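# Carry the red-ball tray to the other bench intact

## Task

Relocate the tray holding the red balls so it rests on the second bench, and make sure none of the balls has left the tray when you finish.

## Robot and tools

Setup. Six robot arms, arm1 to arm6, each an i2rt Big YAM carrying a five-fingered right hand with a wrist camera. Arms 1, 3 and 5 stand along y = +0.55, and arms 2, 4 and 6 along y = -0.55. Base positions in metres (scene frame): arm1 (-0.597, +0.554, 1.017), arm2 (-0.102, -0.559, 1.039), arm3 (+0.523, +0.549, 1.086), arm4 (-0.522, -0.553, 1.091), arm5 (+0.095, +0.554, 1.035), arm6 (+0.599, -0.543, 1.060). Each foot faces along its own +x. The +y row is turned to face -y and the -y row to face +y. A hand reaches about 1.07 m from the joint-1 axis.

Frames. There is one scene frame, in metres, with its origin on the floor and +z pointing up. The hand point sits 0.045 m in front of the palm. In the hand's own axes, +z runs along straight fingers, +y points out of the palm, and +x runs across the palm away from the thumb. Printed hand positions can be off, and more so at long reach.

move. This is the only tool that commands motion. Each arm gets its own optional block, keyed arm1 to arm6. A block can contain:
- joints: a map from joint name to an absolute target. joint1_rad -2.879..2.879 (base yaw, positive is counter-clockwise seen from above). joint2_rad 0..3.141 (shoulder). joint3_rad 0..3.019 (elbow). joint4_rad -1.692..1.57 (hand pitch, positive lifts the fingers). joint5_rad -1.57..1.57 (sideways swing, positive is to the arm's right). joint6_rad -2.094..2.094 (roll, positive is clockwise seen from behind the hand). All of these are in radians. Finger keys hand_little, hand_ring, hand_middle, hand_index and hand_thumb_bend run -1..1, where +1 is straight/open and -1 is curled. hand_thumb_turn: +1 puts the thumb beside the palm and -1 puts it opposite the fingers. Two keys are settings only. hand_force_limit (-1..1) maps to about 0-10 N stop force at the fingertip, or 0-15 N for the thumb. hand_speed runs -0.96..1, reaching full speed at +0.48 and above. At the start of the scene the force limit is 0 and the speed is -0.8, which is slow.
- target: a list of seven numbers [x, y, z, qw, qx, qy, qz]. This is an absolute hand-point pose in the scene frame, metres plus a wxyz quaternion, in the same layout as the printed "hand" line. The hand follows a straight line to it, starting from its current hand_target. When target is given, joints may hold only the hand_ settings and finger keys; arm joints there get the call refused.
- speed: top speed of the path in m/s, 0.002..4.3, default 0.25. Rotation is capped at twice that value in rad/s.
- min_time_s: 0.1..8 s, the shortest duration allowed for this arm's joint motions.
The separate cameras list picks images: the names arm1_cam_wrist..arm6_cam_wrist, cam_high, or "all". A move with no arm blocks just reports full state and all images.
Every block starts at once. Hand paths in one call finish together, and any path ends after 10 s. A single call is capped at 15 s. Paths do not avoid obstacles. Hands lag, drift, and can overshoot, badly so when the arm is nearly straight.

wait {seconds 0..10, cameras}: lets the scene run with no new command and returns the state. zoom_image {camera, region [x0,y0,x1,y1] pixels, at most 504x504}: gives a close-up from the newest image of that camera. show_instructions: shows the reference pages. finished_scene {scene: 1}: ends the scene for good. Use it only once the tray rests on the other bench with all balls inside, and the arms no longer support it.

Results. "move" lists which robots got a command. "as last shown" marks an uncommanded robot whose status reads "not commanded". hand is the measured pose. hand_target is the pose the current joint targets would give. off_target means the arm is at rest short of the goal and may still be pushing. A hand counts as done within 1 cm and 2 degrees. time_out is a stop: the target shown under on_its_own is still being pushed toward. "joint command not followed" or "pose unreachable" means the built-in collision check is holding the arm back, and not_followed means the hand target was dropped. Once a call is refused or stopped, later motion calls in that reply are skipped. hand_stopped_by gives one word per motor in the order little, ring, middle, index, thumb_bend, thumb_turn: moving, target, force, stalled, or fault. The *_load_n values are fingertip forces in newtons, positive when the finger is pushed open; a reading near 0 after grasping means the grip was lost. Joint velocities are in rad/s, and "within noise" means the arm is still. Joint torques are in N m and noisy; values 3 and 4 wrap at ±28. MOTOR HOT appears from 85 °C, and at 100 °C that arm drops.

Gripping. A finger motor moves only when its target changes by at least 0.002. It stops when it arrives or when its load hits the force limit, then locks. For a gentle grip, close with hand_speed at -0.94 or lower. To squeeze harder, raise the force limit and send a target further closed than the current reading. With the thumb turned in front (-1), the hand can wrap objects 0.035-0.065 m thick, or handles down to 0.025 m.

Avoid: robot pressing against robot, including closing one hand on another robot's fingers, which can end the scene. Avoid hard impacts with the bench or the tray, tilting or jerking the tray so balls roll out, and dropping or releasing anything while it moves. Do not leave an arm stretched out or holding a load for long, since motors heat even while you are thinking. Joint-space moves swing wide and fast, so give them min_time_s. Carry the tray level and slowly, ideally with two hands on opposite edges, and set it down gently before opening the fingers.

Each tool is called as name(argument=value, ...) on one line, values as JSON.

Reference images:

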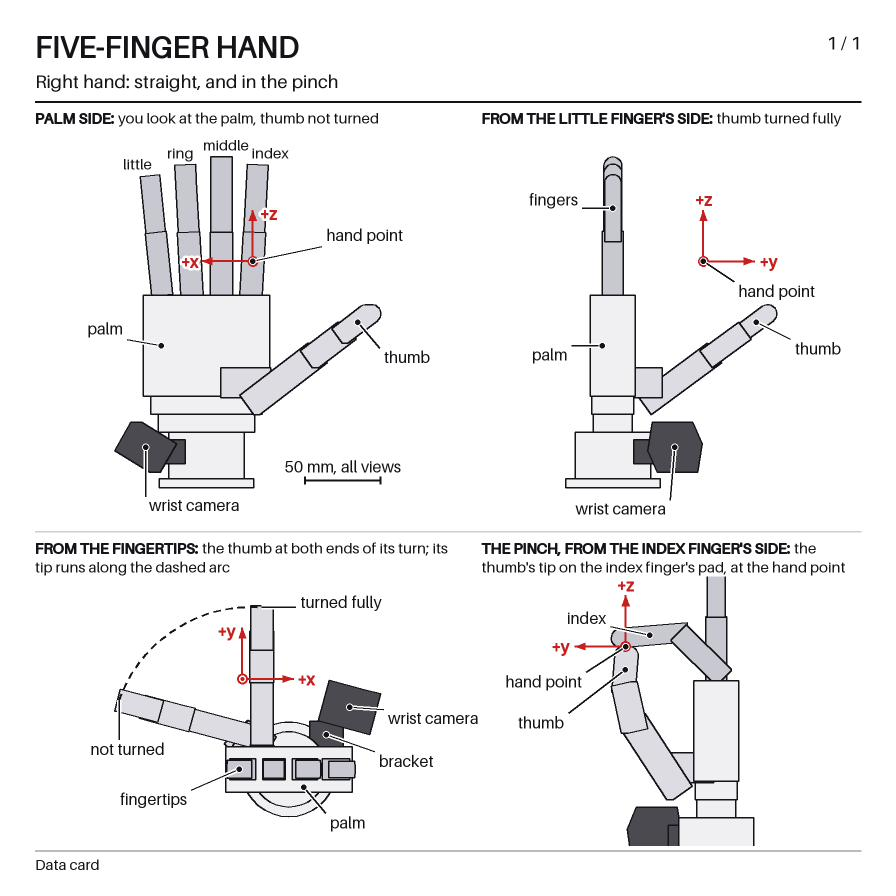

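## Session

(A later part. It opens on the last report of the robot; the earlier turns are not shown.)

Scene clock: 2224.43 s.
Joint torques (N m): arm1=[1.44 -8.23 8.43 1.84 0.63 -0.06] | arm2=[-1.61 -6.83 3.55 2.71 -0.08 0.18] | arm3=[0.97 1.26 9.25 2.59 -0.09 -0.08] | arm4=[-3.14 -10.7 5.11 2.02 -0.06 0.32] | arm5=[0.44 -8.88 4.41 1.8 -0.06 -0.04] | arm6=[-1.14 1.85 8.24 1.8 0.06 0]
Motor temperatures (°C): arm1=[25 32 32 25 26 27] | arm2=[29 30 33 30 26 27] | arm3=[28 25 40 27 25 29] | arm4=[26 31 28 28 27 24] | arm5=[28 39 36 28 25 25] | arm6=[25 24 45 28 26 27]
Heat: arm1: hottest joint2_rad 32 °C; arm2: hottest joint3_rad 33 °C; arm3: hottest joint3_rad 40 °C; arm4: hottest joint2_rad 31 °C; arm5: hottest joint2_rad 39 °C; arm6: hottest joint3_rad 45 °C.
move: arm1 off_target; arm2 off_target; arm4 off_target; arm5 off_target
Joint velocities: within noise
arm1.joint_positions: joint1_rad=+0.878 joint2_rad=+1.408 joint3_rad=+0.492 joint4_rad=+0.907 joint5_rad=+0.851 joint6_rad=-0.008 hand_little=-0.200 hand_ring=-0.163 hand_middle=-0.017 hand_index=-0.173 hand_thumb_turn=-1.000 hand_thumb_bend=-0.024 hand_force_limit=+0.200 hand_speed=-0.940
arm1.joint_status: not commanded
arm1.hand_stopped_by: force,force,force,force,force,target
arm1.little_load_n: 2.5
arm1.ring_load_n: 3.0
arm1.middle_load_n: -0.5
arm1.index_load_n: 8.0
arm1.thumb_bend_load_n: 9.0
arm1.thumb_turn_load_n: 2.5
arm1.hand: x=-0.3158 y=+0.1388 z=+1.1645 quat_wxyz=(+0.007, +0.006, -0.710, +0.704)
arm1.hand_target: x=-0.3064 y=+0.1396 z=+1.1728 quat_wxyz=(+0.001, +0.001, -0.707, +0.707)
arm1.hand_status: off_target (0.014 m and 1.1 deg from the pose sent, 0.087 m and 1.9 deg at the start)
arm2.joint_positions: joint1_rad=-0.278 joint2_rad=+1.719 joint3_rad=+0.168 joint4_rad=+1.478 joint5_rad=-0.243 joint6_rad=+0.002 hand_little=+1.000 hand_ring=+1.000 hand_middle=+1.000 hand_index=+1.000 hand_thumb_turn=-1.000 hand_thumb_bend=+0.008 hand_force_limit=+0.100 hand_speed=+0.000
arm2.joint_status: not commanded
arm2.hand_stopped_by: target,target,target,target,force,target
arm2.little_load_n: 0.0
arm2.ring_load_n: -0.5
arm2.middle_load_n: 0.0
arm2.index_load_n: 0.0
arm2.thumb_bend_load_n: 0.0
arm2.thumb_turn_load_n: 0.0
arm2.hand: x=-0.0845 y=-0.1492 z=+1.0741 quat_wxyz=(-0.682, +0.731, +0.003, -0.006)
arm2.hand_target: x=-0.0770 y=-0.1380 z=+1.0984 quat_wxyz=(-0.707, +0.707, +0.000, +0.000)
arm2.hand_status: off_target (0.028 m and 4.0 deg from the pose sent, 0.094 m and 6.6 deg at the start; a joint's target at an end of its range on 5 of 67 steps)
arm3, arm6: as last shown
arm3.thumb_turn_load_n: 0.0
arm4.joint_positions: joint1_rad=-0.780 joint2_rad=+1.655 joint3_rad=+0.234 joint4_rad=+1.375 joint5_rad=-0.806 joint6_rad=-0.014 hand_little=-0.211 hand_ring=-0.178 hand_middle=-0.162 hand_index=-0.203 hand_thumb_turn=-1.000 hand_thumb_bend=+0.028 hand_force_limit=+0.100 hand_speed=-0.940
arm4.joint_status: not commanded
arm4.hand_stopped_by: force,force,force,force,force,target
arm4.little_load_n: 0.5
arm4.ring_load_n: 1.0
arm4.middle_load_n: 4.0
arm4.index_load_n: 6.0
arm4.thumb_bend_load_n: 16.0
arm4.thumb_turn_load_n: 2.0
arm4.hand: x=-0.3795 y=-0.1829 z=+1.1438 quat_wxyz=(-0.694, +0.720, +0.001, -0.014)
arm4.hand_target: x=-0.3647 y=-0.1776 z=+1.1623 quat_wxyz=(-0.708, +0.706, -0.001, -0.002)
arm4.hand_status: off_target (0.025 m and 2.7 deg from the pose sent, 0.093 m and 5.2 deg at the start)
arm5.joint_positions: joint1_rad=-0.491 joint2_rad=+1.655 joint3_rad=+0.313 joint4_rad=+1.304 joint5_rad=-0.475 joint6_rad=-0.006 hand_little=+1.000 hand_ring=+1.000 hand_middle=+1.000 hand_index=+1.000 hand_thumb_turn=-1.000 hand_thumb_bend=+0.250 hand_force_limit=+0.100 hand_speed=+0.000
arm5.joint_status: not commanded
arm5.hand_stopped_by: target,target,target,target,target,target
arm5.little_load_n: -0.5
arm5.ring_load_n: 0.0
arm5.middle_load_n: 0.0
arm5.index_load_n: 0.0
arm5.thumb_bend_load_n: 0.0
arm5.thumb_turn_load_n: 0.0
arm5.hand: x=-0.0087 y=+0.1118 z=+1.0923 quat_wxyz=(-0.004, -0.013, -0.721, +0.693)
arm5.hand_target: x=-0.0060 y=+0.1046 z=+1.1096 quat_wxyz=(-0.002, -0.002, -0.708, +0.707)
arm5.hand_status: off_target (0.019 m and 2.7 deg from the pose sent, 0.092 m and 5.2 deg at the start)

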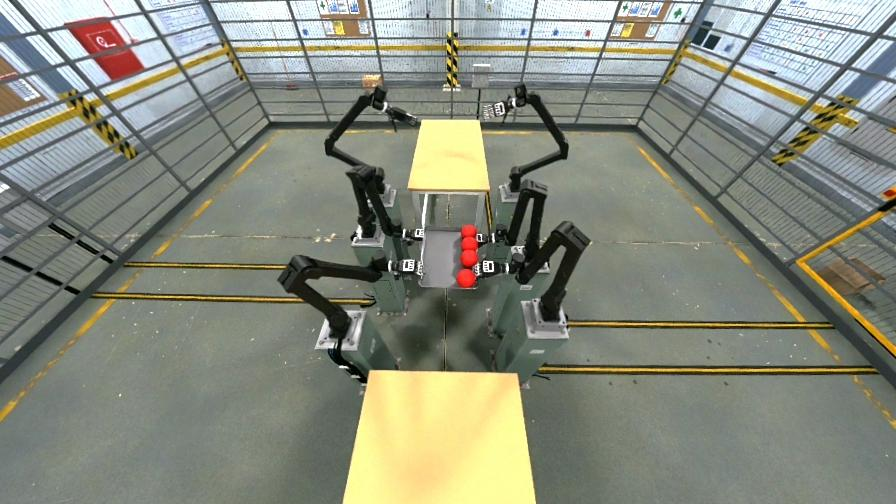

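move(arm1={"target": [-0.2310, 0.1402, 1.174, 0, 0, -0.7071, 0.7071], "speed": 0.05}, arm4={"target": [-0.2885, -0.1785, 1.168, -0.7071, 0.7071, 0, 0], "speed": 0.05}, arm2={"target": [-0.0010, -0.1390, 1.103, 0.7071, -0.7071, 0, 0], "speed": 0.05}, arm5={"target": [0.0700, 0.1050, 1.105, 0, 0, -0.7071, 0.7071], "speed": 0.05}, cameras=["cam_high"])

zoom_image(camera="cam_high", region=[370, 150, 530, 290])

Scene clock: 2240.60 s.
Joint torques (N m): arm1=[1.49 -10.64 9.05 1.84 0.63 -0.05] | arm2=[-1.49 -6.77 5.89 2.71 -0.18 0.22] | arm3=[1.85 0.97 9.16 2.55 -0.17 -0.07] | arm4=[-3.31 -9.76 7.05 2.11 -0.12 0.2] | arm5=[1.14 -7.65 3.56 4.29 -0.06 -0.18] | arm6=[-1.14 1.85 8.25 1.8 0.06 0]
Motor temperatures (°C): arm1=[25 32 34 25 26 27] | arm2=[29 30 33 29 26 27] | arm3=[28 25 40 27 25 29] | arm4=[26 32 29 28 27 24] | arm5=[28 39 36 28 25 25] | arm6=[25 24 45 28 26 27]
Heat: arm1: hottest joint3_rad 34 °C; arm2: hottest joint3_rad 33 °C; arm3: hottest joint3_rad 40 °C; arm4: hottest joint2_rad 32 °C; arm5: hottest joint2_rad 39 °C; arm6: hottest joint3_rad 45 °C.
move: arm1 off_target; arm2 off_target; arm4 off_target; arm5 off_target
Joint velocities: within noise
arm1.joint_positions: joint1_rad=+0.996 joint2_rad=+1.549 joint3_rad=+0.647 joint4_rad=+0.889 joint5_rad=+0.974 joint6_rad=-0.008 hand_little=-0.200 hand_ring=-0.163 hand_middle=-0.017 hand_index=-0.173 hand_thumb_turn=-1.000 hand_thumb_bend=-0.024 hand_force_limit=+0.200 hand_speed=-0.940
arm1.joint_status: not commanded
arm1.hand_stopped_by: force,force,force,force,force,target
arm1.little_load_n: 2.5
arm1.ring_load_n: 4.5
arm1.middle_load_n: 0.0
arm1.index_load_n: 8.5
arm1.thumb_bend_load_n: 13.5
arm1.thumb_turn_load_n: 2.5
arm1.hand: x=-0.2447 y=+0.1369 z=+1.1621 quat_wxyz=(+0.010, +0.006, -0.710, +0.704)
arm1.hand_target: x=-0.2318 y=+0.1392 z=+1.1743 quat_wxyz=(+0.000, +0.000, -0.706, +0.708)
arm1.hand_status: off_target (0.018 m and 1.4 deg from the pose sent, 0.085 m and 1.1 deg at the start)
arm2.joint_positions: joint1_rad=-0.565 joint2_rad=+1.711 joint3_rad=+0.221 joint4_rad=+1.406 joint5_rad=-0.516 joint6_rad=+0.002 hand_little=+1.000 hand_ring=+1.000 hand_middle=+1.000 hand_index=+1.000 hand_thumb_turn=-1.000 hand_thumb_bend=+0.008 hand_force_limit=+0.100 hand_speed=+0.000
arm2.joint_status: not commanded
arm2.hand_stopped_by: target,target,target,target,force,target
arm2.little_load_n: 0.0
arm2.ring_load_n: 0.0
arm2.middle_load_n: 0.0
arm2.index_load_n: 0.0
arm2.thumb_bend_load_n: 0.0
arm2.thumb_turn_load_n: 0.0
arm2.hand: x=-0.0135 y=-0.1554 z=+1.0764 quat_wxyz=(-0.681, +0.732, -0.011, -0.010)
arm2.hand_target: x=-0.0003 y=-0.1390 z=+1.1029 quat_wxyz=(-0.708, +0.707, -0.005, +0.002)
arm2.hand_status: off_target (0.034 m and 4.5 deg from the pose sent, 0.089 m and 4.0 deg at the start)
arm3, arm6: as last shown
arm4.joint_positions: joint1_rad=-0.941 joint2_rad=+1.678 joint3_rad=+0.377 joint4_rad=+1.266 joint5_rad=-0.964 joint6_rad=+0.000 hand_little=-0.211 hand_ring=-0.178 hand_middle=-0.162 hand_index=-0.203 hand_thumb_turn=-1.000 hand_thumb_bend=+0.028 hand_force_limit=+0.100 hand_speed=-0.940
arm4.joint_status: not commanded
arm4.hand_stopped_by: force,force,force,force,force,target
arm4.little_load_n: 0.0
arm4.ring_load_n: 0.5
arm4.middle_load_n: 3.0
arm4.index_load_n: 6.5
arm4.thumb_bend_load_n: 13.0
arm4.thumb_turn_load_n: 1.5
arm4.hand: x=-0.3100 y=-0.1818 z=+1.1542 quat_wxyz=(-0.698, +0.716, -0.004, -0.017)
arm4.hand_target: x=-0.2889 y=-0.1776 z=+1.1679 quat_wxyz=(-0.708, +0.706, -0.002, +0.000)
arm4.hand_status: off_target (0.026 m and 2.5 deg from the pose sent, 0.094 m and 2.7 deg at the start)
arm5.joint_positions: joint1_rad=-0.232 joint2_rad=+1.641 joint3_rad=+0.247 joint4_rad=+1.321 joint5_rad=-0.212 joint6_rad=-0.015 hand_little=+1.000 hand_ring=+1.000 hand_middle=+1.000 hand_index=+1.000 hand_thumb_turn=-1.000 hand_thumb_bend=+0.250 hand_force_limit=+0.100 hand_speed=+0.000
arm5.joint_status: not commanded
arm5.hand_stopped_by: target,target,target,target,target,target
arm5.little_load_n: 0.0
arm5.ring_load_n: 0.0
arm5.middle_load_n: 0.0
arm5.index_load_n: 0.0
arm5.thumb_bend_load_n: 0.0
arm5.thumb_turn_load_n: 0.0
arm5.hand: x=+0.0641 y=+0.1129 z=+1.0804 quat_wxyz=(+0.001, -0.010, -0.734, +0.680)
arm5.hand_target: x=+0.0688 y=+0.1051 z=+1.1045 quat_wxyz=(+0.005, +0.005, -0.707, +0.707)
arm5.hand_status: off_target (0.027 m and 4.5 deg from the pose sent, 0.080 m and 2.7 deg at the start)

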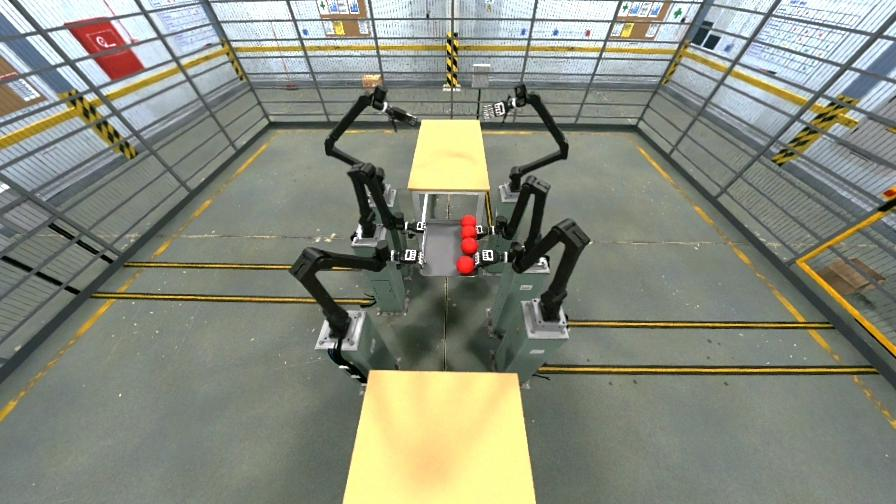

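Scaled by 3.150.

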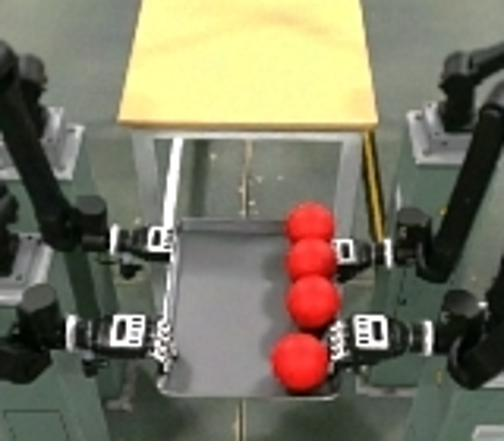

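move(cameras=["cam_high"])

Scene clock: 2287.23 s.
Joint torques (N m): arm1=[1.61 -10.87 9.03 1.8 0.64 -0.03] | arm2=[-1.44 -6.71 5.85 2.66 -0.17 0.21] | arm3=[1.61 1.61 9.44 2.45 -0.07 -0.04] | arm4=[-3.31 -9.76 7.06 2.1 -0.12 0.2] | arm5=[1.08 -8.29 3.56 3.85 -0.06 -0.18] | arm6=[-1.14 1.85 8.24 1.78 0.06 0]
Motor temperatures (°C): arm1=[25 32 35 24 26 27] | arm2=[29 29 34 29 26 27] | arm3=[28 25 40 27 25 29] | arm4=[26 32 31 27 27 24] | arm5=[28 38 35 29 25 25] | arm6=[25 24 45 28 26 27]
Heat: arm1: hottest joint3_rad 35 °C; arm2: hottest joint3_rad 34 °C; arm3: hottest joint3_rad 40 °C; arm4: hottest joint2_rad 32 °C; arm5: hottest joint2_rad 38 °C; arm6: hottest joint3_rad 45 °C.
Joint velocities: within noise
arm1.joint_positions: joint1_rad=+0.996 joint2_rad=+1.549 joint3_rad=+0.647 joint4_rad=+0.889 joint5_rad=+0.974 joint6_rad=-0.008 hand_little=-0.200 hand_ring=-0.163 hand_middle=-0.017 hand_index=-0.173 hand_thumb_turn=-1.000 hand_thumb_bend=-0.024 hand_force_limit=+0.200 hand_speed=-0.940
arm1.joint_status: not commanded
arm1.hand_stopped_by: force,force,force,force,force,target
arm1.little_load_n: 2.5
arm1.ring_load_n: 4.5
arm1.middle_load_n: 0.0
arm1.index_load_n: 8.0
arm1.thumb_bend_load_n: 13.5
arm1.thumb_turn_load_n: 2.5
arm1.hand: x=-0.2447 y=+0.1369 z=+1.1621 quat_wxyz=(+0.010, +0.006, -0.710, +0.704) (m; scene frame)
arm1.hand_target: x=-0.2319 y=+0.1393 z=+1.1741 quat_wxyz=(+0.000, +0.000, -0.706, +0.708) (m; scene frame)
arm1.hand_status: off_target (0.018 m and 1.4 deg from the pose sent, 0.085 m and 1.1 deg at the start)
arm2.joint_positions: joint1_rad=-0.565 joint2_rad=+1.711 joint3_rad=+0.221 joint4_rad=+1.406 joint5_rad=-0.516 joint6_rad=+0.002 hand_little=+1.000 hand_ring=+1.000 hand_middle=+1.000 hand_index=+1.000 hand_thumb_turn=-1.000 hand_thumb_bend=+0.008 hand_force_limit=+0.100 hand_speed=+0.000
arm2.joint_status: not commanded
arm2.hand_stopped_by: target,target,target,target,force,target
arm2.little_load_n: 0.0
arm2.ring_load_n: 0.0
arm2.middle_load_n: -0.5
arm2.index_load_n: 0.0
arm2.thumb_bend_load_n: 0.0
arm2.thumb_turn_load_n: 0.0
arm2.hand: x=-0.0135 y=-0.1554 z=+1.0764 quat_wxyz=(-0.681, +0.732, -0.011, -0.010) (m; scene frame)
arm2.hand_target: x=-0.0004 y=-0.1390 z=+1.1029 quat_wxyz=(-0.708, +0.707, -0.005, +0.002) (m; scene frame)
arm2.hand_status: off_target (0.034 m and 4.5 deg from the pose sent, 0.089 m and 4.0 deg at the start)
arm3.joint_positions: joint1_rad=+0.060 joint2_rad=+0.645 joint3_rad=+1.351 joint4_rad=-1.208 joint5_rad=-0.095 joint6_rad=-1.018 hand_little=+1.000 hand_ring=+1.000 hand_middle=+1.000 hand_index=+1.000 hand_thumb_turn=+1.000 hand_thumb_bend=+1.000 hand_force_limit=+0.000 hand_speed=-0.800
arm3.joint_status: not commanded
arm3.hand_stopped_by: target,target,target,target,target,target
arm3.little_load_n: 0.0
arm3.ring_load_n: 0.0
arm3.middle_load_n: 0.0
arm3.index_load_n: 0.0
arm3.thumb_bend_load_n: 0.0
arm3.thumb_turn_load_n: 0.0
arm3.hand: x=+0.5279 y=+0.2895 z=+1.5665 quat_wxyz=(+0.190, +0.472, -0.717, +0.476) (m; scene frame)
arm3.hand_target: x=+0.5278 y=+0.2899 z=+1.5768 quat_wxyz=(+0.195, +0.469, -0.712, +0.484) (m; scene frame)
arm3.hand_status: not commanded
arm4.joint_positions: joint1_rad=-0.941 joint2_rad=+1.678 joint3_rad=+0.377 joint4_rad=+1.266 joint5_rad=-0.964 joint6_rad=+0.000 hand_little=-0.211 hand_ring=-0.178 hand_middle=-0.162 hand_index=-0.203 hand_thumb_turn=-1.000 hand_thumb_bend=+0.028 hand_force_limit=+0.100 hand_speed=-0.940
arm4.joint_status: not commanded
arm4.hand_stopped_by: force,force,force,force,force,target
arm4.little_load_n: 0.0
arm4.ring_load_n: 0.0
arm4.middle_load_n: 2.5
arm4.index_load_n: 7.0
arm4.thumb_bend_load_n: 13.0
arm4.thumb_turn_load_n: 1.5
arm4.hand: x=-0.3100 y=-0.1818 z=+1.1542 quat_wxyz=(-0.698, +0.716, -0.004, -0.017) (m; scene frame)
arm4.hand_target: x=-0.2890 y=-0.1775 z=+1.1679 quat_wxyz=(-0.708, +0.706, -0.001, +0.000) (m; scene frame)
arm4.hand_status: off_target (0.026 m and 2.5 deg from the pose sent, 0.094 m and 2.7 deg at the start)
arm5.joint_positions: joint1_rad=-0.232 joint2_rad=+1.641 joint3_rad=+0.247 joint4_rad=+1.321 joint5_rad=-0.212 joint6_rad=-0.016 hand_little=+1.000 hand_ring=+1.000 hand_middle=+1.000 hand_index=+1.000 hand_thumb_turn=-1.000 hand_thumb_bend=+0.250 hand_force_limit=+0.100 hand_speed=+0.000
arm5.joint_status: not commanded
arm5.hand_stopped_by: target,target,target,target,target,target
arm5.little_load_n: 0.0
arm5.ring_load_n: 0.0
arm5.middle_load_n: 0.0
arm5.index_load_n: -0.5
arm5.thumb_bend_load_n: 0.0
arm5.thumb_turn_load_n: 0.0
arm5.hand: x=+0.0640 y=+0.1129 z=+1.0803 quat_wxyz=(+0.001, -0.009, -0.734, +0.680) (m; scene frame)
arm5.hand_target: x=+0.0686 y=+0.1051 z=+1.1045 quat_wxyz=(+0.005, +0.005, -0.707, +0.707) (m; scene frame)
arm5.hand_status: off_target (0.027 m and 4.5 deg from the pose sent, 0.080 m and 2.7 deg at the start)
arm6.joint_positions: joint1_rad=-0.234 joint2_rad=+0.617 joint3_rad=+1.415 joint4_rad=-1.189 joint5_rad=+0.058 joint6_rad=-1.321 hand_little=+1.000 hand_ring=+1.000 hand_middle=+1.000 hand_index=+1.000 hand_thumb_turn=+1.000 hand_thumb_bend=+1.000 hand_force_limit=+0.000 hand_speed=-0.800
arm6.joint_status: not commanded
arm6.hand_stopped_by: target,target,target,target,target,target
arm6.little_load_n: 0.0
arm6.ring_load_n: 0.0
arm6.middle_load_n: -0.5
arm6.index_load_n: 0.0
arm6.thumb_bend_load_n: 0.0
arm6.thumb_turn_load_n: 0.0
arm6.hand: x=+0.6998 y=-0.3152 z=+1.5986 quat_wxyz=(-0.386, +0.707, +0.432, +0.406) (m; scene frame)
arm6.hand_target: x=+0.6993 y=-0.3171 z=+1.6089 quat_wxyz=(-0.393, +0.702, +0.428, +0.413) (m; scene frame)
arm6.hand_status: not commanded
pictures: cam_high

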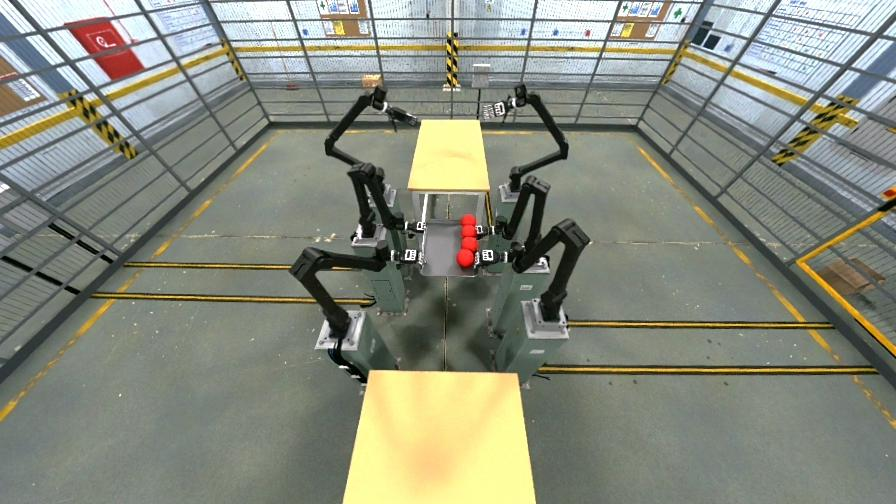

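move(arm1={"target":[-0.162,0.1392,1.1755,0,0,-0.7071,0.7071],"speed":0.05}, arm4={"target":[-0.219,-0.1776,1.169,0.7071,-0.7071,0,0],"speed":0.05}, arm2={"target":[0.0697,-0.139,1.1045,0.7071,-0.7071,0,0],"speed":0.05}, arm5={"target":[0.1388,0.1051,1.1035,0,0,-0.7071,0.7071],"speed":0.05}, cameras=["cam_high"])

zoom_image(camera="cam_high", region=[370, 140, 530, 280])

Scene clock: 2347.37 s.
Joint torques (N m): arm1=[1.61 -12.86 9.95 1.73 0.51 -0.05] | arm2=[-1.14 -6.36 7.34 2.74 -0.44 0.23] | arm3=[1.44 0.97 9.32 2.59 -0.13 -0.04] | arm4=[-2.96 -11.05 8.1 1.69 -0.02 0.19] | arm5=[0.91 -7.47 4.03 4.23 -0.06 -0.11] | arm6=[-1.14 1.85 8.24 1.8 0.06 0]
Motor temperatures (°C): arm1=[25 32 36 24 26 27] | arm2=[29 29 35 29 26 27] | arm3=[27 25 40 27 25 29] | arm4=[26 32 32 27 27 24] | arm5=[28 37 35 29 25 25] | arm6=[25 24 45 28 26 27]
Heat: arm1: hottest joint3_rad 36 °C; arm2: hottest joint3_rad 35 °C; arm3: hottest joint3_rad 40 °C; arm4: hottest joint2_rad 32 °C; arm5: hottest joint2_rad 37 °C; arm6: hottest joint3_rad 45 °C.
move: arm1 off_target; arm2 off_target; arm4 off_target; arm5 off_target
Joint velocities: within noise
arm1.joint_positions: joint1_rad=+1.080 joint2_rad=+1.668 joint3_rad=+0.809 joint4_rad=+0.843 joint5_rad=+1.058 joint6_rad=-0.006 hand_little=-0.200 hand_ring=-0.163 hand_middle=-0.017 hand_index=-0.173 hand_thumb_turn=-1.000 hand_thumb_bend=-0.024 hand_force_limit=+0.200 hand_speed=-0.940
arm1.joint_status: not commanded
arm1.hand_stopped_by: force,force,force,force,force,target
arm1.little_load_n: 1.0
arm1.ring_load_n: 4.0
arm1.middle_load_n: -0.5
arm1.index_load_n: 8.5
arm1.thumb_bend_load_n: 15.0
arm1.thumb_turn_load_n: 2.0
arm1.hand: x=-0.1771 y=+0.1364 z=+1.1621 quat_wxyz=(+0.010, +0.006, -0.711, +0.703)
arm1.hand_target: x=-0.1622 y=+0.1389 z=+1.1754 quat_wxyz=(-0.001, +0.000, -0.707, +0.708)
arm1.hand_status: off_target (0.020 m and 1.5 deg from the pose sent, 0.084 m and 1.4 deg at the start)
arm2.joint_positions: joint1_rad=-0.771 joint2_rad=+1.736 joint3_rad=+0.325 joint4_rad=+1.327 joint5_rad=-0.722 joint6_rad=-0.001 hand_little=+1.000 hand_ring=+1.000 hand_middle=+1.000 hand_index=+1.000 hand_thumb_turn=-1.000 hand_thumb_bend=+0.008 hand_force_limit=+0.100 hand_speed=+0.000
arm2.joint_status: not commanded
arm2.hand_stopped_by: target,target,target,target,force,target
arm2.little_load_n: -0.5
arm2.ring_load_n: -0.5
arm2.middle_load_n: 0.0
arm2.index_load_n: 0.0
arm2.thumb_bend_load_n: 0.0
arm2.thumb_turn_load_n: 0.0
arm2.hand: x=+0.0529 y=-0.1547 z=+1.0806 quat_wxyz=(-0.685, +0.728, -0.014, -0.013)
arm2.hand_target: x=+0.0685 y=-0.1390 z=+1.1044 quat_wxyz=(-0.707, +0.707, -0.001, -0.001)
arm2.hand_status: off_target (0.033 m and 4.1 deg from the pose sent, 0.089 m and 4.5 deg at the start)
arm3, arm6: as last shown
arm3.index_load_n: 0.5
arm4.joint_positions: joint1_rad=-1.048 joint2_rad=+1.754 joint3_rad=+0.535 joint4_rad=+1.193 joint5_rad=-1.074 joint6_rad=+0.012 hand_little=-0.211 hand_ring=-0.178 hand_middle=-0.162 hand_index=-0.203 hand_thumb_turn=-1.000 hand_thumb_bend=+0.028 hand_force_limit=+0.100 hand_speed=-0.940
arm4.joint_status: not commanded
arm4.hand_stopped_by: force,force,force,force,force,target
arm4.little_load_n: 0.0
arm4.ring_load_n: 0.0
arm4.middle_load_n: 2.5
arm4.index_load_n: 7.0
arm4.thumb_bend_load_n: 11.5
arm4.thumb_turn_load_n: 1.5
arm4.hand: x=-0.2432 y=-0.1805 z=+1.1570 quat_wxyz=(-0.701, +0.713, -0.005, -0.020)
arm4.hand_target: x=-0.2211 y=-0.1776 z=+1.1686 quat_wxyz=(-0.707, +0.707, -0.003, -0.005)
arm4.hand_status: off_target (0.027 m and 2.6 deg from the pose sent, 0.092 m and 2.5 deg at the start)
arm5.joint_positions: joint1_rad=+0.038 joint2_rad=+1.641 joint3_rad=+0.230 joint4_rad=+1.341 joint5_rad=+0.053 joint6_rad=-0.007 hand_little=+1.000 hand_ring=+1.000 hand_middle=+1.000 hand_index=+1.000 hand_thumb_turn=-1.000 hand_thumb_bend=+0.250 hand_force_limit=+0.100 hand_speed=+0.000
arm5.joint_status: not commanded
arm5.hand_stopped_by: target,target,target,target,target,target
arm5.little_load_n: 0.0
arm5.ring_load_n: 0.0
arm5.middle_load_n: 0.0
arm5.index_load_n: 0.0
arm5.thumb_bend_load_n: 0.5
arm5.thumb_turn_load_n: 0.0
arm5.hand: x=+0.1329 y=+0.1127 z=+1.0803 quat_wxyz=(+0.003, -0.004, -0.733, +0.680)
arm5.hand_target: x=+0.1388 y=+0.1048 z=+1.1030 quat_wxyz=(-0.002, -0.001, -0.708, +0.706)
arm5.hand_status: off_target (0.025 m and 4.3 deg from the pose sent, 0.079 m and 4.5 deg at the start)
arm6.middle_load_n: 0.0

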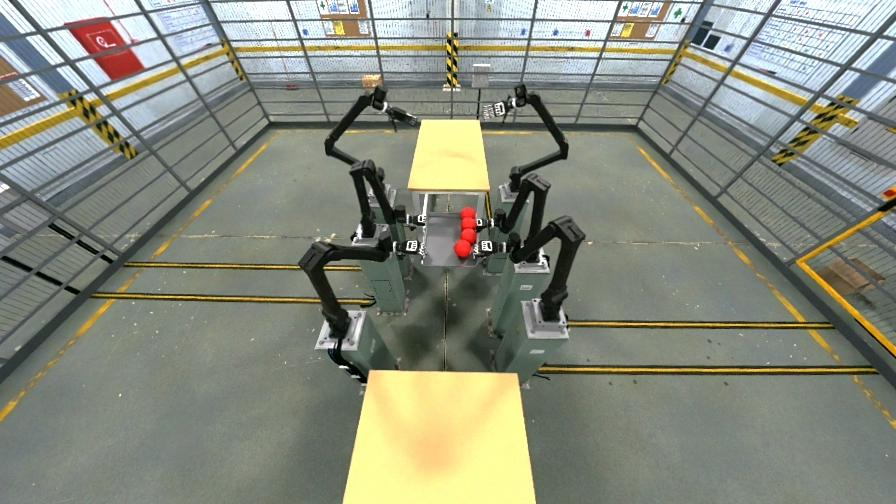

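Scaled by 3.150.

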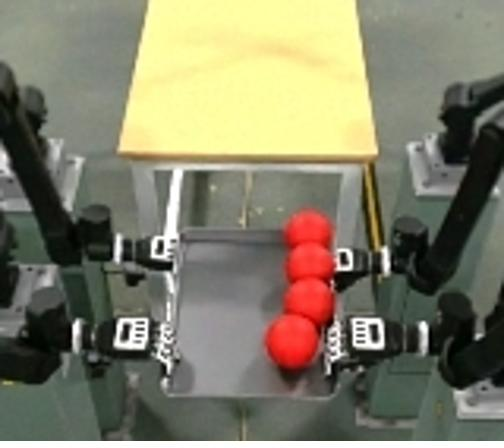

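move(arm1={"target":[-0.092,0.1392,1.1765,0,0,-0.7071,0.7071],"speed":0.05}, arm4={"target":[-0.149,-0.1776,1.168,0.7071,-0.7071,0,0],"speed":0.05}, arm2={"target":[0.1397,-0.139,1.1055,0.7071,-0.7071,0,0],"speed":0.05}, arm5={"target":[0.2088,0.1051,1.1055,0,0,-0.7071,0.7071],"speed":0.05}, cameras=["cam_high"])

zoom_image(camera="cam_high", region=[370, 130, 530, 270])

Scene clock: 2360.10 s.
Joint torques (N m): arm1=[1.49 -14.27 10.97 1.73 0.33 -0.09] | arm2=[-1.03 -7.94 7.72 2.47 -0.56 0.22] | arm3=[1.44 0.73 9.28 2.47 -0.11 -0.05] | arm4=[-2.9 -12.63 8.84 1.47 0.11 0.09] | arm5=[0.62 -6.42 6.28 2.82 0.24 -0.19] | arm6=[-1.14 1.85 8.24 1.78 0.06 0]
Motor temperatures (°C): arm1=[25 33 37 24 26 27] | arm2=[29 29 36 29 26 27] | arm3=[27 25 40 27 25 29] | arm4=[26 32 33 27 27 24] | arm5=[28 37 35 29 25 25] | arm6=[25 24 45 28 26 27]
Heat: arm1: hottest joint3_rad 37 °C; arm2: hottest joint3_rad 36 °C; arm3: hottest joint3_rad 40 °C; arm4: hottest joint3_rad 33 °C; arm5: hottest joint2_rad 37 °C; arm6: hottest joint3_rad 45 °C.
move: arm1 off_target; arm2 off_target; arm4 off_target; arm5 off_target
Joint velocities: within noise
arm1.joint_positions: joint1_rad=+1.149 joint2_rad=+1.785 joint3_rad=+0.990 joint4_rad=+0.783 joint5_rad=+1.127 joint6_rad=-0.009 hand_little=-0.200 hand_ring=-0.163 hand_middle=-0.017 hand_index=-0.173 hand_thumb_turn=-1.000 hand_thumb_bend=-0.024 hand_force_limit=+0.200 hand_speed=-0.940
arm1.joint_status: not commanded
arm1.hand_stopped_by: force,force,force,force,force,target
arm1.little_load_n: 2.5
arm1.ring_load_n: 4.5
arm1.middle_load_n: 0.0
arm1.index_load_n: 7.0
arm1.thumb_bend_load_n: 15.0
arm1.thumb_turn_load_n: 1.0
arm1.hand: x=-0.1082 y=+0.1374 z=+1.1647 quat_wxyz=(+0.010, +0.006, -0.710, +0.704)
arm1.hand_target: x=-0.0923 y=+0.1391 z=+1.1764 quat_wxyz=(+0.001, +0.001, -0.706, +0.708)
arm1.hand_status: off_target (0.020 m and 1.4 deg from the pose sent, 0.086 m and 1.5 deg at the start)
arm2.joint_positions: joint1_rad=-0.919 joint2_rad=+1.795 joint3_rad=+0.467 joint4_rad=+1.254 joint5_rad=-0.866 joint6_rad=-0.001 hand_little=+1.000 hand_ring=+1.000 hand_middle=+1.000 hand_index=+1.000 hand_thumb_turn=-1.000 hand_thumb_bend=+0.008 hand_force_limit=+0.100 hand_speed=+0.000
arm2.joint_status: not commanded
arm2.hand_stopped_by: target,target,target,target,force,target
arm2.little_load_n: 0.0
arm2.ring_load_n: 0.0
arm2.middle_load_n: 0.0
arm2.index_load_n: 0.0
arm2.thumb_bend_load_n: 0.0
arm2.thumb_turn_load_n: 0.0
arm2.hand: x=+0.1235 y=-0.1502 z=+1.0831 quat_wxyz=(-0.690, +0.723, -0.016, -0.012)
arm2.hand_target: x=+0.1394 y=-0.1391 z=+1.1056 quat_wxyz=(-0.708, +0.706, -0.001, +0.000)
arm2.hand_status: off_target (0.030 m and 3.5 deg from the pose sent, 0.092 m and 4.1 deg at the start)
arm3, arm6: as last shown
arm3.index_load_n: 0.0
arm4.joint_positions: joint1_rad=-1.125 joint2_rad=+1.841 joint3_rad=+0.715 joint4_rad=+1.116 joint5_rad=-1.149 joint6_rad=+0.018 hand_little=-0.211 hand_ring=-0.178 hand_middle=-0.162 hand_index=-0.203 hand_thumb_turn=-1.000 hand_thumb_bend=+0.028 hand_force_limit=+0.100 hand_speed=-0.940
arm4.joint_status: not commanded
arm4.hand_stopped_by: force,force,force,force,force,target
arm4.little_load_n: 0.5
arm4.ring_load_n: 0.5
arm4.middle_load_n: 2.5
arm4.index_load_n: 7.0
arm4.thumb_bend_load_n: 11.0
arm4.thumb_turn_load_n: 1.0
arm4.hand: x=-0.1724 y=-0.1776 z=+1.1598 quat_wxyz=(-0.703, +0.711, -0.003, -0.017)
arm4.hand_target: x=-0.1495 y=-0.1772 z=+1.1684 quat_wxyz=(-0.708, +0.706, +0.000, +0.000)
arm4.hand_status: off_target (0.025 m and 2.1 deg from the pose sent, 0.095 m and 2.6 deg at the start)
arm5.joint_positions: joint1_rad=+0.307 joint2_rad=+1.643 joint3_rad=+0.233 joint4_rad=+1.341 joint5_rad=+0.303 joint6_rad=-0.007 hand_little=+1.000 hand_ring=+1.000 hand_middle=+1.000 hand_index=+1.000 hand_thumb_turn=-1.000 hand_thumb_bend=+0.250 hand_force_limit=+0.100 hand_speed=+0.000
arm5.joint_status: not commanded
arm5.hand_stopped_by: target,target,target,target,target,target
arm5.little_load_n: -0.5
arm5.ring_load_n: 0.0
arm5.middle_load_n: 0.0
arm5.index_load_n: 0.0
arm5.thumb_bend_load_n: 0.0
arm5.thumb_turn_load_n: 0.0
arm5.hand: x=+0.2017 y=+0.1235 z=+1.0816 quat_wxyz=(+0.003, +0.008, -0.731, +0.682)
arm5.hand_target: x=+0.2091 y=+0.1056 z=+1.1056 quat_wxyz=(-0.001, +0.004, -0.707, +0.707)
arm5.hand_status: off_target (0.031 m and 4.1 deg from the pose sent, 0.080 m and 4.3 deg at the start)

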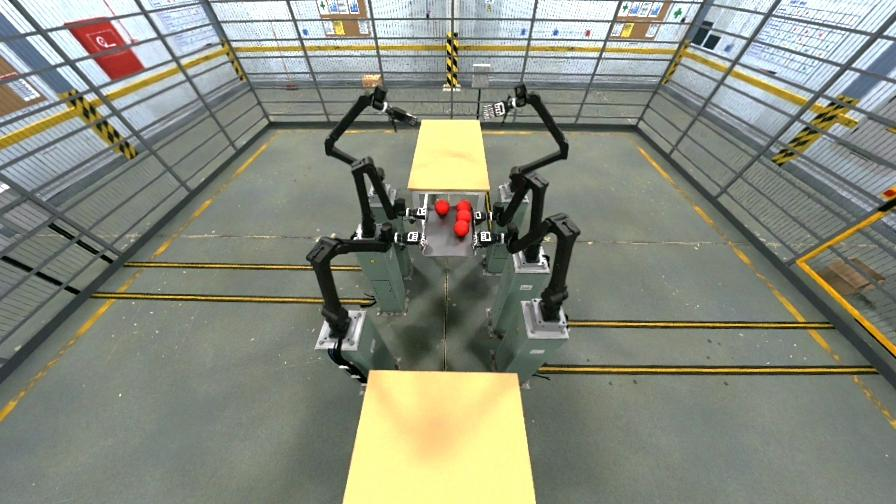

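Scaled by 3.150.

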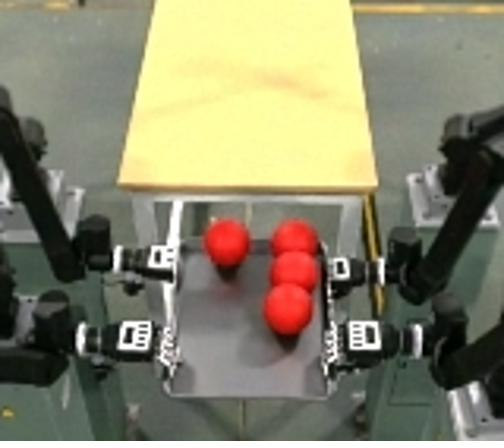

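move(arm4={"target":[-0.149,-0.1776,1.161,0.7071,-0.7071,0,0],"speed":0.03}, arm2={"target":[0.1397,-0.139,1.1045,0.7071,-0.7071,0,0],"speed":0.03}, arm5={"target":[0.2088,0.1051,1.1125,0,0,-0.7071,0.7071],"speed":0.03}, cameras=["cam_high"])

zoom_image(camera="cam_high", region=[370, 130, 530, 270])

Scene clock: 2381.43 s.
Joint torques (N m): arm1=[0.73 -15.74 10.88 1.87 0.28 -0.09] | arm2=[-1.08 -7.77 7.13 2.33 -0.4 0.19] | arm3=[2.73 0.85 9.37 2.63 -0.07 -0.06] | arm4=[-3.02 -11.69 8.28 2.04 0.17 0.03] | arm5=[0.38 -8.76 6.26 2.85 0.25 -0.13] | arm6=[-1.14 1.85 8.23 1.8 0.06 0]
Motor temperatures (°C): arm1=[25 33 39 24 26 27] | arm2=[29 29 35 29 26 27] | arm3=[27 25 40 27 25 29] | arm4=[26 32 34 27 27 24] | arm5=[28 37 35 29 25 25] | arm6=[25 24 45 28 26 27]
Heat: arm1: hottest joint3_rad 39 °C; arm2: hottest joint3_rad 35 °C; arm3: hottest joint3_rad 40 °C; arm4: hottest joint3_rad 34 °C; arm5: hottest joint2_rad 37 °C; arm6: hottest joint3_rad 45 °C.
move: arm2 off_target; arm4 off_target; arm5 off_target
Joint velocities: within noise
arm1, arm3, arm6: as last shown
arm1.joint_positions: joint1_rad=+1.151 joint2_rad=+1.802 joint3_rad=+0.990 joint4_rad=+0.777 joint5_rad=+1.129 joint6_rad=-0.001 hand_little=-0.200 hand_ring=-0.163 hand_middle=-0.017 hand_index=-0.173 hand_thumb_turn=-1.000 hand_thumb_bend=-0.023 hand_force_limit=+0.200 hand_speed=-0.940
arm1.little_load_n: 0.0
arm1.ring_load_n: 4.0
arm1.index_load_n: 8.0
arm1.thumb_bend_load_n: 19.5
arm1.thumb_turn_load_n: 0.5
arm1.hand: x=-0.1075 y=+0.1382 z=+1.1538 quat_wxyz=(+0.015, +0.011, -0.713, +0.701)
arm1.hand_target: x=-0.0918 y=+0.1391 z=+1.1760 quat_wxyz=(-0.002, -0.001, -0.707, +0.708)
arm2.joint_positions: joint1_rad=-0.921 joint2_rad=+1.795 joint3_rad=+0.475 joint4_rad=+1.254 joint5_rad=-0.872 joint6_rad=-0.001 hand_little=+1.000 hand_ring=+1.000 hand_middle=+1.000 hand_index=+1.000 hand_thumb_turn=-1.000 hand_thumb_bend=+0.008 hand_force_limit=+0.100 hand_speed=+0.000
arm2.joint_status: not commanded
arm2.hand_stopped_by: target,target,target,target,force,target
arm2.little_load_n: 0.0
arm2.ring_load_n: 0.0
arm2.middle_load_n: 0.0
arm2.index_load_n: 0.0
arm2.thumb_bend_load_n: 0.0
arm2.thumb_turn_load_n: 0.0
arm2.hand: x=+0.1255 y=-0.1485 z=+1.0853 quat_wxyz=(-0.692, +0.721, -0.013, -0.012)
arm2.hand_target: x=+0.1398 y=-0.1396 z=+1.1045 quat_wxyz=(-0.707, +0.707, +0.000, +0.000)
arm2.hand_status: off_target (0.026 m and 3.1 deg from the pose sent, 0.029 m and 3.5 deg at the start)
arm4.joint_positions: joint1_rad=-1.125 joint2_rad=+1.847 joint3_rad=+0.721 joint4_rad=+1.116 joint5_rad=-1.152 joint6_rad=+0.018 hand_little=-0.211 hand_ring=-0.178 hand_middle=-0.162 hand_index=-0.203 hand_thumb_turn=-1.000 hand_thumb_bend=+0.026 hand_force_limit=+0.100 hand_speed=-0.940
arm4.joint_status: not commanded
arm4.hand_stopped_by: force,force,force,force,force,target
arm4.little_load_n: 0.5
arm4.ring_load_n: 1.5
arm4.middle_load_n: 2.0
arm4.index_load_n: 7.0
arm4.thumb_bend_load_n: 8.0
arm4.thumb_turn_load_n: 1.0
arm4.hand: x=-0.1710 y=-0.1768 z=+1.1588 quat_wxyz=(-0.703, +0.711, -0.002, -0.018)
arm4.hand_target: x=-0.1498 y=-0.1780 z=+1.1605 quat_wxyz=(-0.707, +0.707, +0.000, +0.000)
arm4.hand_status: off_target (0.022 m and 2.2 deg from the pose sent, 0.023 m and 2.1 deg at the start)
arm5.joint_positions: joint1_rad=+0.313 joint2_rad=+1.649 joint3_rad=+0.233 joint4_rad=+1.312 joint5_rad=+0.314 joint6_rad=-0.006 hand_little=+1.000 hand_ring=+1.000 hand_middle=+1.000 hand_index=+1.000 hand_thumb_turn=-1.000 hand_thumb_bend=+0.250 hand_force_limit=+0.100 hand_speed=+0.000
arm5.joint_status: not commanded
arm5.hand_stopped_by: target,target,target,target,target,target
arm5.little_load_n: -1.0
arm5.ring_load_n: 0.0
arm5.middle_load_n: 0.0
arm5.index_load_n: 0.0
arm5.thumb_bend_load_n: 0.0
arm5.thumb_turn_load_n: 0.0
arm5.hand: x=+0.2016 y=+0.1267 z=+1.0715 quat_wxyz=(+0.008, +0.010, -0.743, +0.669)
arm5.hand_target: x=+0.2096 y=+0.1068 z=+1.1114 quat_wxyz=(-0.001, +0.001, -0.708, +0.707)
arm5.hand_status: off_target (0.047 m and 6.1 deg from the pose sent, 0.037 m and 4.1 deg at the start)

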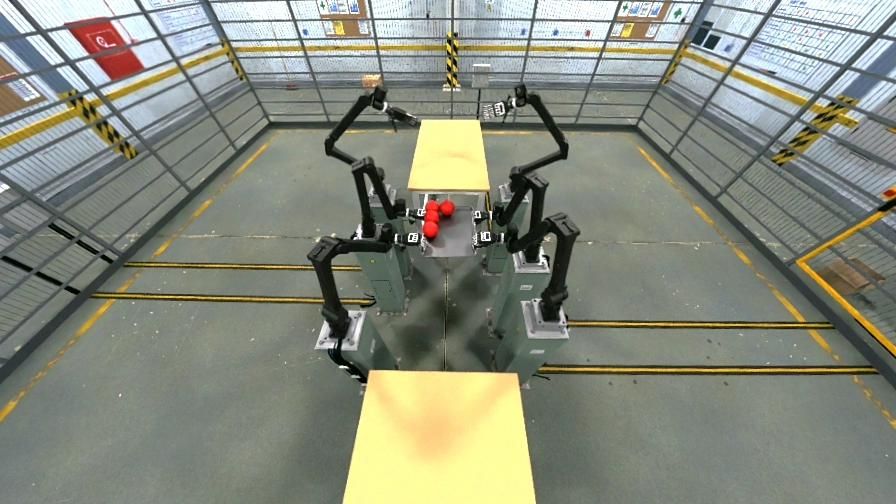

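Scaled by 3.150.

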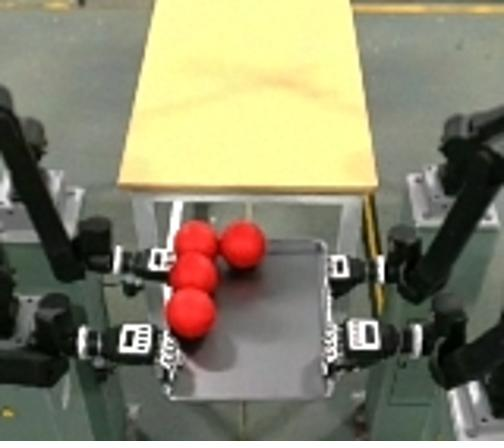

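move(arm2={"target":[0.1397,-0.139,1.082,0.7071,-0.7071,0,0],"speed":0.03}, cameras=["cam_high"])

zoom_image(camera="cam_high", region=[370, 130, 530, 270])

Scene clock: 2398.80 s.
Joint torques (N m): arm1=[0.85 -15.21 10.77 1.99 0.27 -0.05] | arm2=[-0.91 -6.3 6.34 3.26 -0.11 0.17] | arm3=[1.14 1.08 9.28 2.5 -0.1 -0.03] | arm4=[-2.96 -13.22 8.16 2.03 0.15 0.03] | arm5=[1.14 -9.7 6.16 3.47 0.19 -0.21] | arm6=[-1.08 1.79 8.24 1.8 0.06 0]
Motor temperatures (°C): arm1=[25 33 39 24 26 27] | arm2=[29 29 35 29 26 27] | arm3=[27 25 40 27 25 28] | arm4=[26 32 34 27 27 24] | arm5=[28 38 35 29 25 25] | arm6=[25 24 45 28 26 27]
Heat: arm1: hottest joint3_rad 39 °C; arm2: hottest joint3_rad 35 °C; arm3: hottest joint3_rad 40 °C; arm4: hottest joint3_rad 34 °C; arm5: hottest joint2_rad 38 °C; arm6: hottest joint3_rad 45 °C.
move: arm2 off_target
Joint velocities: within noise
arm1, arm3, arm4, arm5, arm6: as last shown
arm1.joint_positions: joint1_rad=+1.151 joint2_rad=+1.802 joint3_rad=+0.990 joint4_rad=+0.777 joint5_rad=+1.129 joint6_rad=-0.011 hand_little=-0.200 hand_ring=-0.163 hand_middle=-0.017 hand_index=-0.173 hand_thumb_turn=-1.000 hand_thumb_bend=-0.023 hand_force_limit=+0.200 hand_speed=-0.940
arm1.little_load_n: 2.0
arm1.ring_load_n: 4.5
arm1.index_load_n: 6.5
arm1.thumb_bend_load_n: 17.0
arm1.thumb_turn_load_n: 1.0
arm1.hand: x=-0.1081 y=+0.1382 z=+1.1535 quat_wxyz=(+0.018, +0.014, -0.713, +0.701)
arm1.hand_target: x=-0.0921 y=+0.1391 z=+1.1758 quat_wxyz=(+0.001, +0.002, -0.707, +0.708)
arm2.joint_positions: joint1_rad=-0.921 joint2_rad=+1.857 joint3_rad=+0.483 joint4_rad=+1.315 joint5_rad=-0.878 joint6_rad=-0.001 hand_little=+1.000 hand_ring=+1.000 hand_middle=+1.000 hand_index=+1.000 hand_thumb_turn=-1.000 hand_thumb_bend=+0.008 hand_force_limit=+0.100 hand_speed=+0.000
arm2.joint_status: not commanded
arm2.hand_stopped_by: target,target,target,target,force,target
arm2.little_load_n: 0.0
arm2.ring_load_n: 0.0
arm2.middle_load_n: 0.0
arm2.index_load_n: 0.0
arm2.thumb_bend_load_n: 0.0
arm2.thumb_turn_load_n: 0.0
arm2.hand: x=+0.1261 y=-0.1474 z=+1.0722 quat_wxyz=(-0.694, +0.720, -0.009, -0.012)
arm2.hand_target: x=+0.1396 y=-0.1392 z=+1.0828 quat_wxyz=(-0.707, +0.707, +0.001, +0.000)
arm2.hand_status: off_target (0.019 m and 2.7 deg from the pose sent, 0.017 m and 3.1 deg at the start)
arm4.joint_positions: joint1_rad=-1.125 joint2_rad=+1.862 joint3_rad=+0.721 joint4_rad=+1.116 joint5_rad=-1.152 joint6_rad=+0.014 hand_little=-0.211 hand_ring=-0.177 hand_middle=-0.162 hand_index=-0.203 hand_thumb_turn=-1.000 hand_thumb_bend=+0.026 hand_force_limit=+0.100 hand_speed=-0.940
arm4.little_load_n: 0.0
arm4.ring_load_n: 2.0
arm4.middle_load_n: 4.0
arm4.index_load_n: 8.0
arm4.thumb_bend_load_n: 9.5
arm4.hand: x=-0.1717 y=-0.1773 z=+1.1516 quat_wxyz=(-0.701, +0.713, -0.005, -0.021)
arm4.hand_target: x=-0.1495 y=-0.1780 z=+1.1606 quat_wxyz=(-0.707, +0.707, +0.001, +0.001)
arm5.joint_positions: joint1_rad=+0.311 joint2_rad=+1.649 joint3_rad=+0.232 joint4_rad=+1.298 joint5_rad=+0.314 joint6_rad=+0.000 hand_little=+1.000 hand_ring=+1.000 hand_middle=+1.000 hand_index=+1.000 hand_thumb_turn=-1.000 hand_thumb_bend=+0.250 hand_force_limit=+0.100 hand_speed=+0.000
arm5.middle_load_n: -0.5
arm5.thumb_turn_load_n: -0.5
arm5.hand: x=+0.2007 y=+0.1284 z=+1.0676 quat_wxyz=(+0.008, +0.009, -0.748, +0.664)
arm5.hand_target: x=+0.2088 y=+0.1074 z=+1.1106 quat_wxyz=(-0.001, +0.001, -0.708, +0.706)
arm6.middle_load_n: 0.5
arm6.thumb_bend_load_n: 0.5

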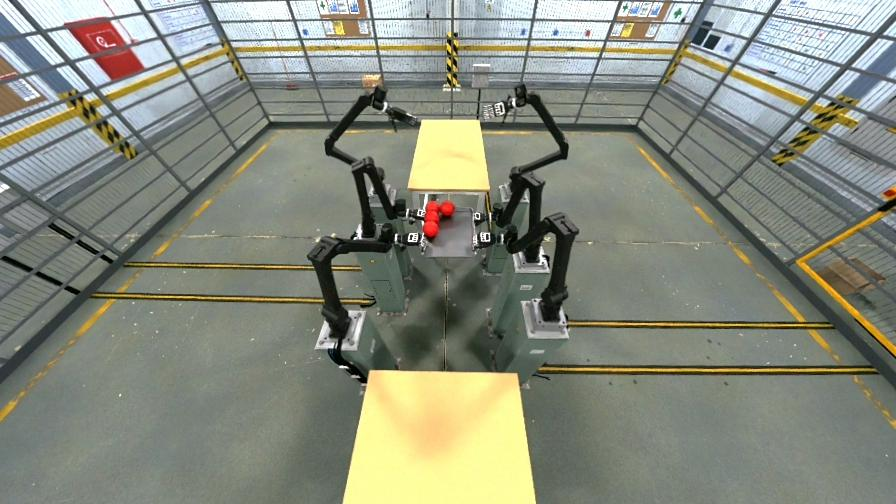

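Scaled by 3.150.

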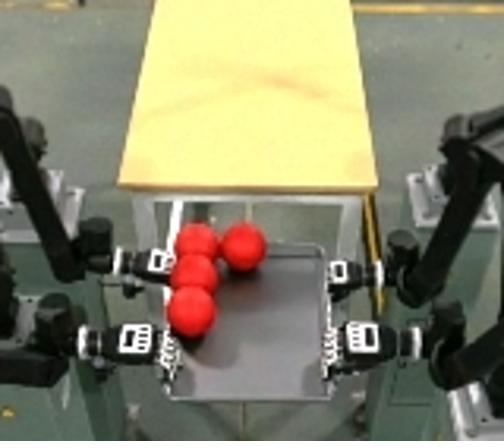

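move(arm2={"target":[0.1397,-0.139,1.068,0.7071,-0.7071,0,0],"speed":0.03}, cameras=["cam_high","arm2_cam_wrist"])

zoom_image(camera="cam_high", region=[370, 130, 530, 270])

Scene clock: 2404.70 s.
Joint torques (N m): arm1=[0.91 -15.74 10.51 2 0.28 -0.03] | arm2=[-0.91 -6.18 5.23 2.93 -0.04 0.17] | arm3=[1.55 0.56 9.25 2.52 -0.14 -0.04] | arm4=[-2.96 -13.86 8.1 2.06 0.14 0.04] | arm5=[0.15 -9.93 5.98 3.54 0.28 -0.2] | arm6=[-1.14 1.85 8.24 1.8 0.06 0]
Motor temperatures (°C): arm1=[25 33 40 24 26 27] | arm2=[29 29 36 29 26 27] | arm3=[27 25 40 27 25 28] | arm4=[26 32 34 27 27 24] | arm5=[28 38 35 29 25 25] | arm6=[25 24 45 28 26 27]
Heat: arm1: hottest joint3_rad 40 °C; arm2: hottest joint3_rad 36 °C; arm3: hottest joint3_rad 40 °C; arm4: hottest joint3_rad 34 °C; arm5: hottest joint2_rad 38 °C; arm6: hottest joint3_rad 45 °C.
move: arm2 off_target
Joint velocities: within noise
arm1, arm3, arm4, arm5, arm6: as last shown
arm1.joint_positions: joint1_rad=+1.151 joint2_rad=+1.802 joint3_rad=+0.992 joint4_rad=+0.777 joint5_rad=+1.129 joint6_rad=-0.015 hand_little=-0.200 hand_ring=-0.163 hand_middle=-0.017 hand_index=-0.173 hand_thumb_turn=-1.000 hand_thumb_bend=-0.023 hand_force_limit=+0.200 hand_speed=-0.940
arm1.little_load_n: 3.5
arm1.index_load_n: 5.5
arm1.thumb_bend_load_n: 15.0
arm1.hand: x=-0.1079 y=+0.1380 z=+1.1540 quat_wxyz=(+0.019, +0.015, -0.713, +0.701)
arm2.joint_positions: joint1_rad=-0.918 joint2_rad=+1.907 joint3_rad=+0.497 joint4_rad=+1.373 joint5_rad=-0.886 joint6_rad=+0.002 hand_little=+1.000 hand_ring=+1.000 hand_middle=+1.000 hand_index=+1.000 hand_thumb_turn=-1.000 hand_thumb_bend=+0.008 hand_force_limit=+0.100 hand_speed=+0.000
arm2.joint_status: not commanded
arm2.hand_stopped_by: target,target,target,target,force,target
arm2.little_load_n: 0.0
arm2.ring_load_n: 0.0
arm2.middle_load_n: 0.0
arm2.index_load_n: 0.0
arm2.thumb_bend_load_n: 0.0
arm2.thumb_turn_load_n: 0.0
arm2.hand: x=+0.1269 y=-0.1439 z=+1.0644 quat_wxyz=(-0.699, +0.715, +0.000, -0.011)
arm2.hand_target: x=+0.1363 y=-0.1390 z=+1.0676 quat_wxyz=(-0.706, +0.708, +0.002, -0.005)
arm2.hand_status: off_target (0.014 m and 1.8 deg from the pose sent, 0.017 m and 2.7 deg at the start)
arm4.joint_positions: joint1_rad=-1.125 joint2_rad=+1.870 joint3_rad=+0.721 joint4_rad=+1.116 joint5_rad=-1.148 joint6_rad=+0.009 hand_little=-0.211 hand_ring=-0.177 hand_middle=-0.162 hand_index=-0.203 hand_thumb_turn=-1.000 hand_thumb_bend=+0.026 hand_force_limit=+0.100 hand_speed=-0.940
arm4.ring_load_n: 2.5
arm4.middle_load_n: 4.5
arm4.index_load_n: 7.5
arm4.thumb_bend_load_n: 11.0
arm4.thumb_turn_load_n: 0.5
arm4.hand: x=-0.1710 y=-0.1774 z=+1.1480 quat_wxyz=(-0.700, +0.714, -0.008, -0.021)
arm4.hand_target: x=-0.1483 y=-0.1778 z=+1.1605 quat_wxyz=(-0.707, +0.707, +0.002, +0.005)
arm5.joint_positions: joint1_rad=+0.311 joint2_rad=+1.649 joint3_rad=+0.232 joint4_rad=+1.292 joint5_rad=+0.314 joint6_rad=+0.002 hand_little=+1.000 hand_ring=+1.000 hand_middle=+1.000 hand_index=+1.000 hand_thumb_turn=-1.000 hand_thumb_bend=+0.250 hand_force_limit=+0.100 hand_speed=+0.000
arm5.little_load_n: -0.5
arm5.middle_load_n: 0.0
arm5.thumb_turn_load_n: 0.0
arm5.hand: x=+0.2007 y=+0.1289 z=+1.0660 quat_wxyz=(+0.008, +0.009, -0.750, +0.662)
arm5.hand_target: x=+0.2088 y=+0.1074 z=+1.1105 quat_wxyz=(-0.001, +0.001, -0.709, +0.706)
arm6.middle_load_n: 0.0
arm6.thumb_bend_load_n: 0.0
pictures: arm2_cam_wrist, cam_high
arm2_cam_wrist: T_world_to_cam=[[0.24146, -0.02252, -0.97015, 1.00025], [-0.83072, -0.52155, -0.19465, 0.24205], [-0.5016, 0.85292, -0.14464, 0.45455]] pos_world=[0.18755, -0.23893, 1.08326]

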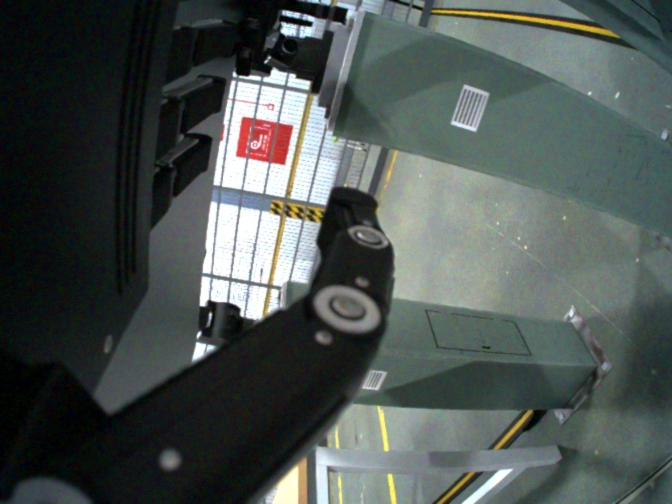

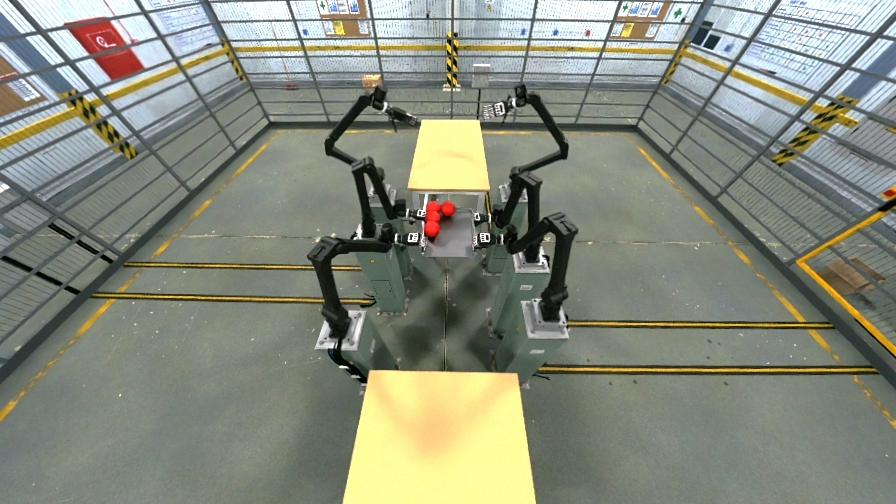

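Scaled by 3.150.

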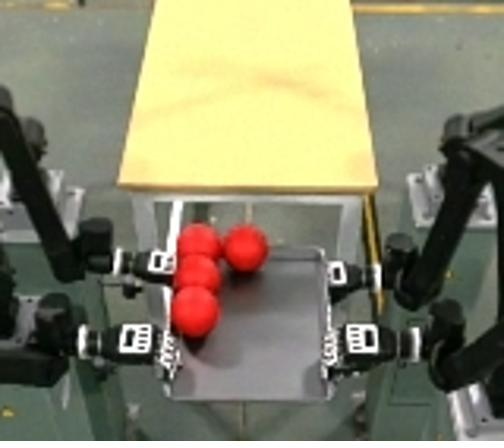

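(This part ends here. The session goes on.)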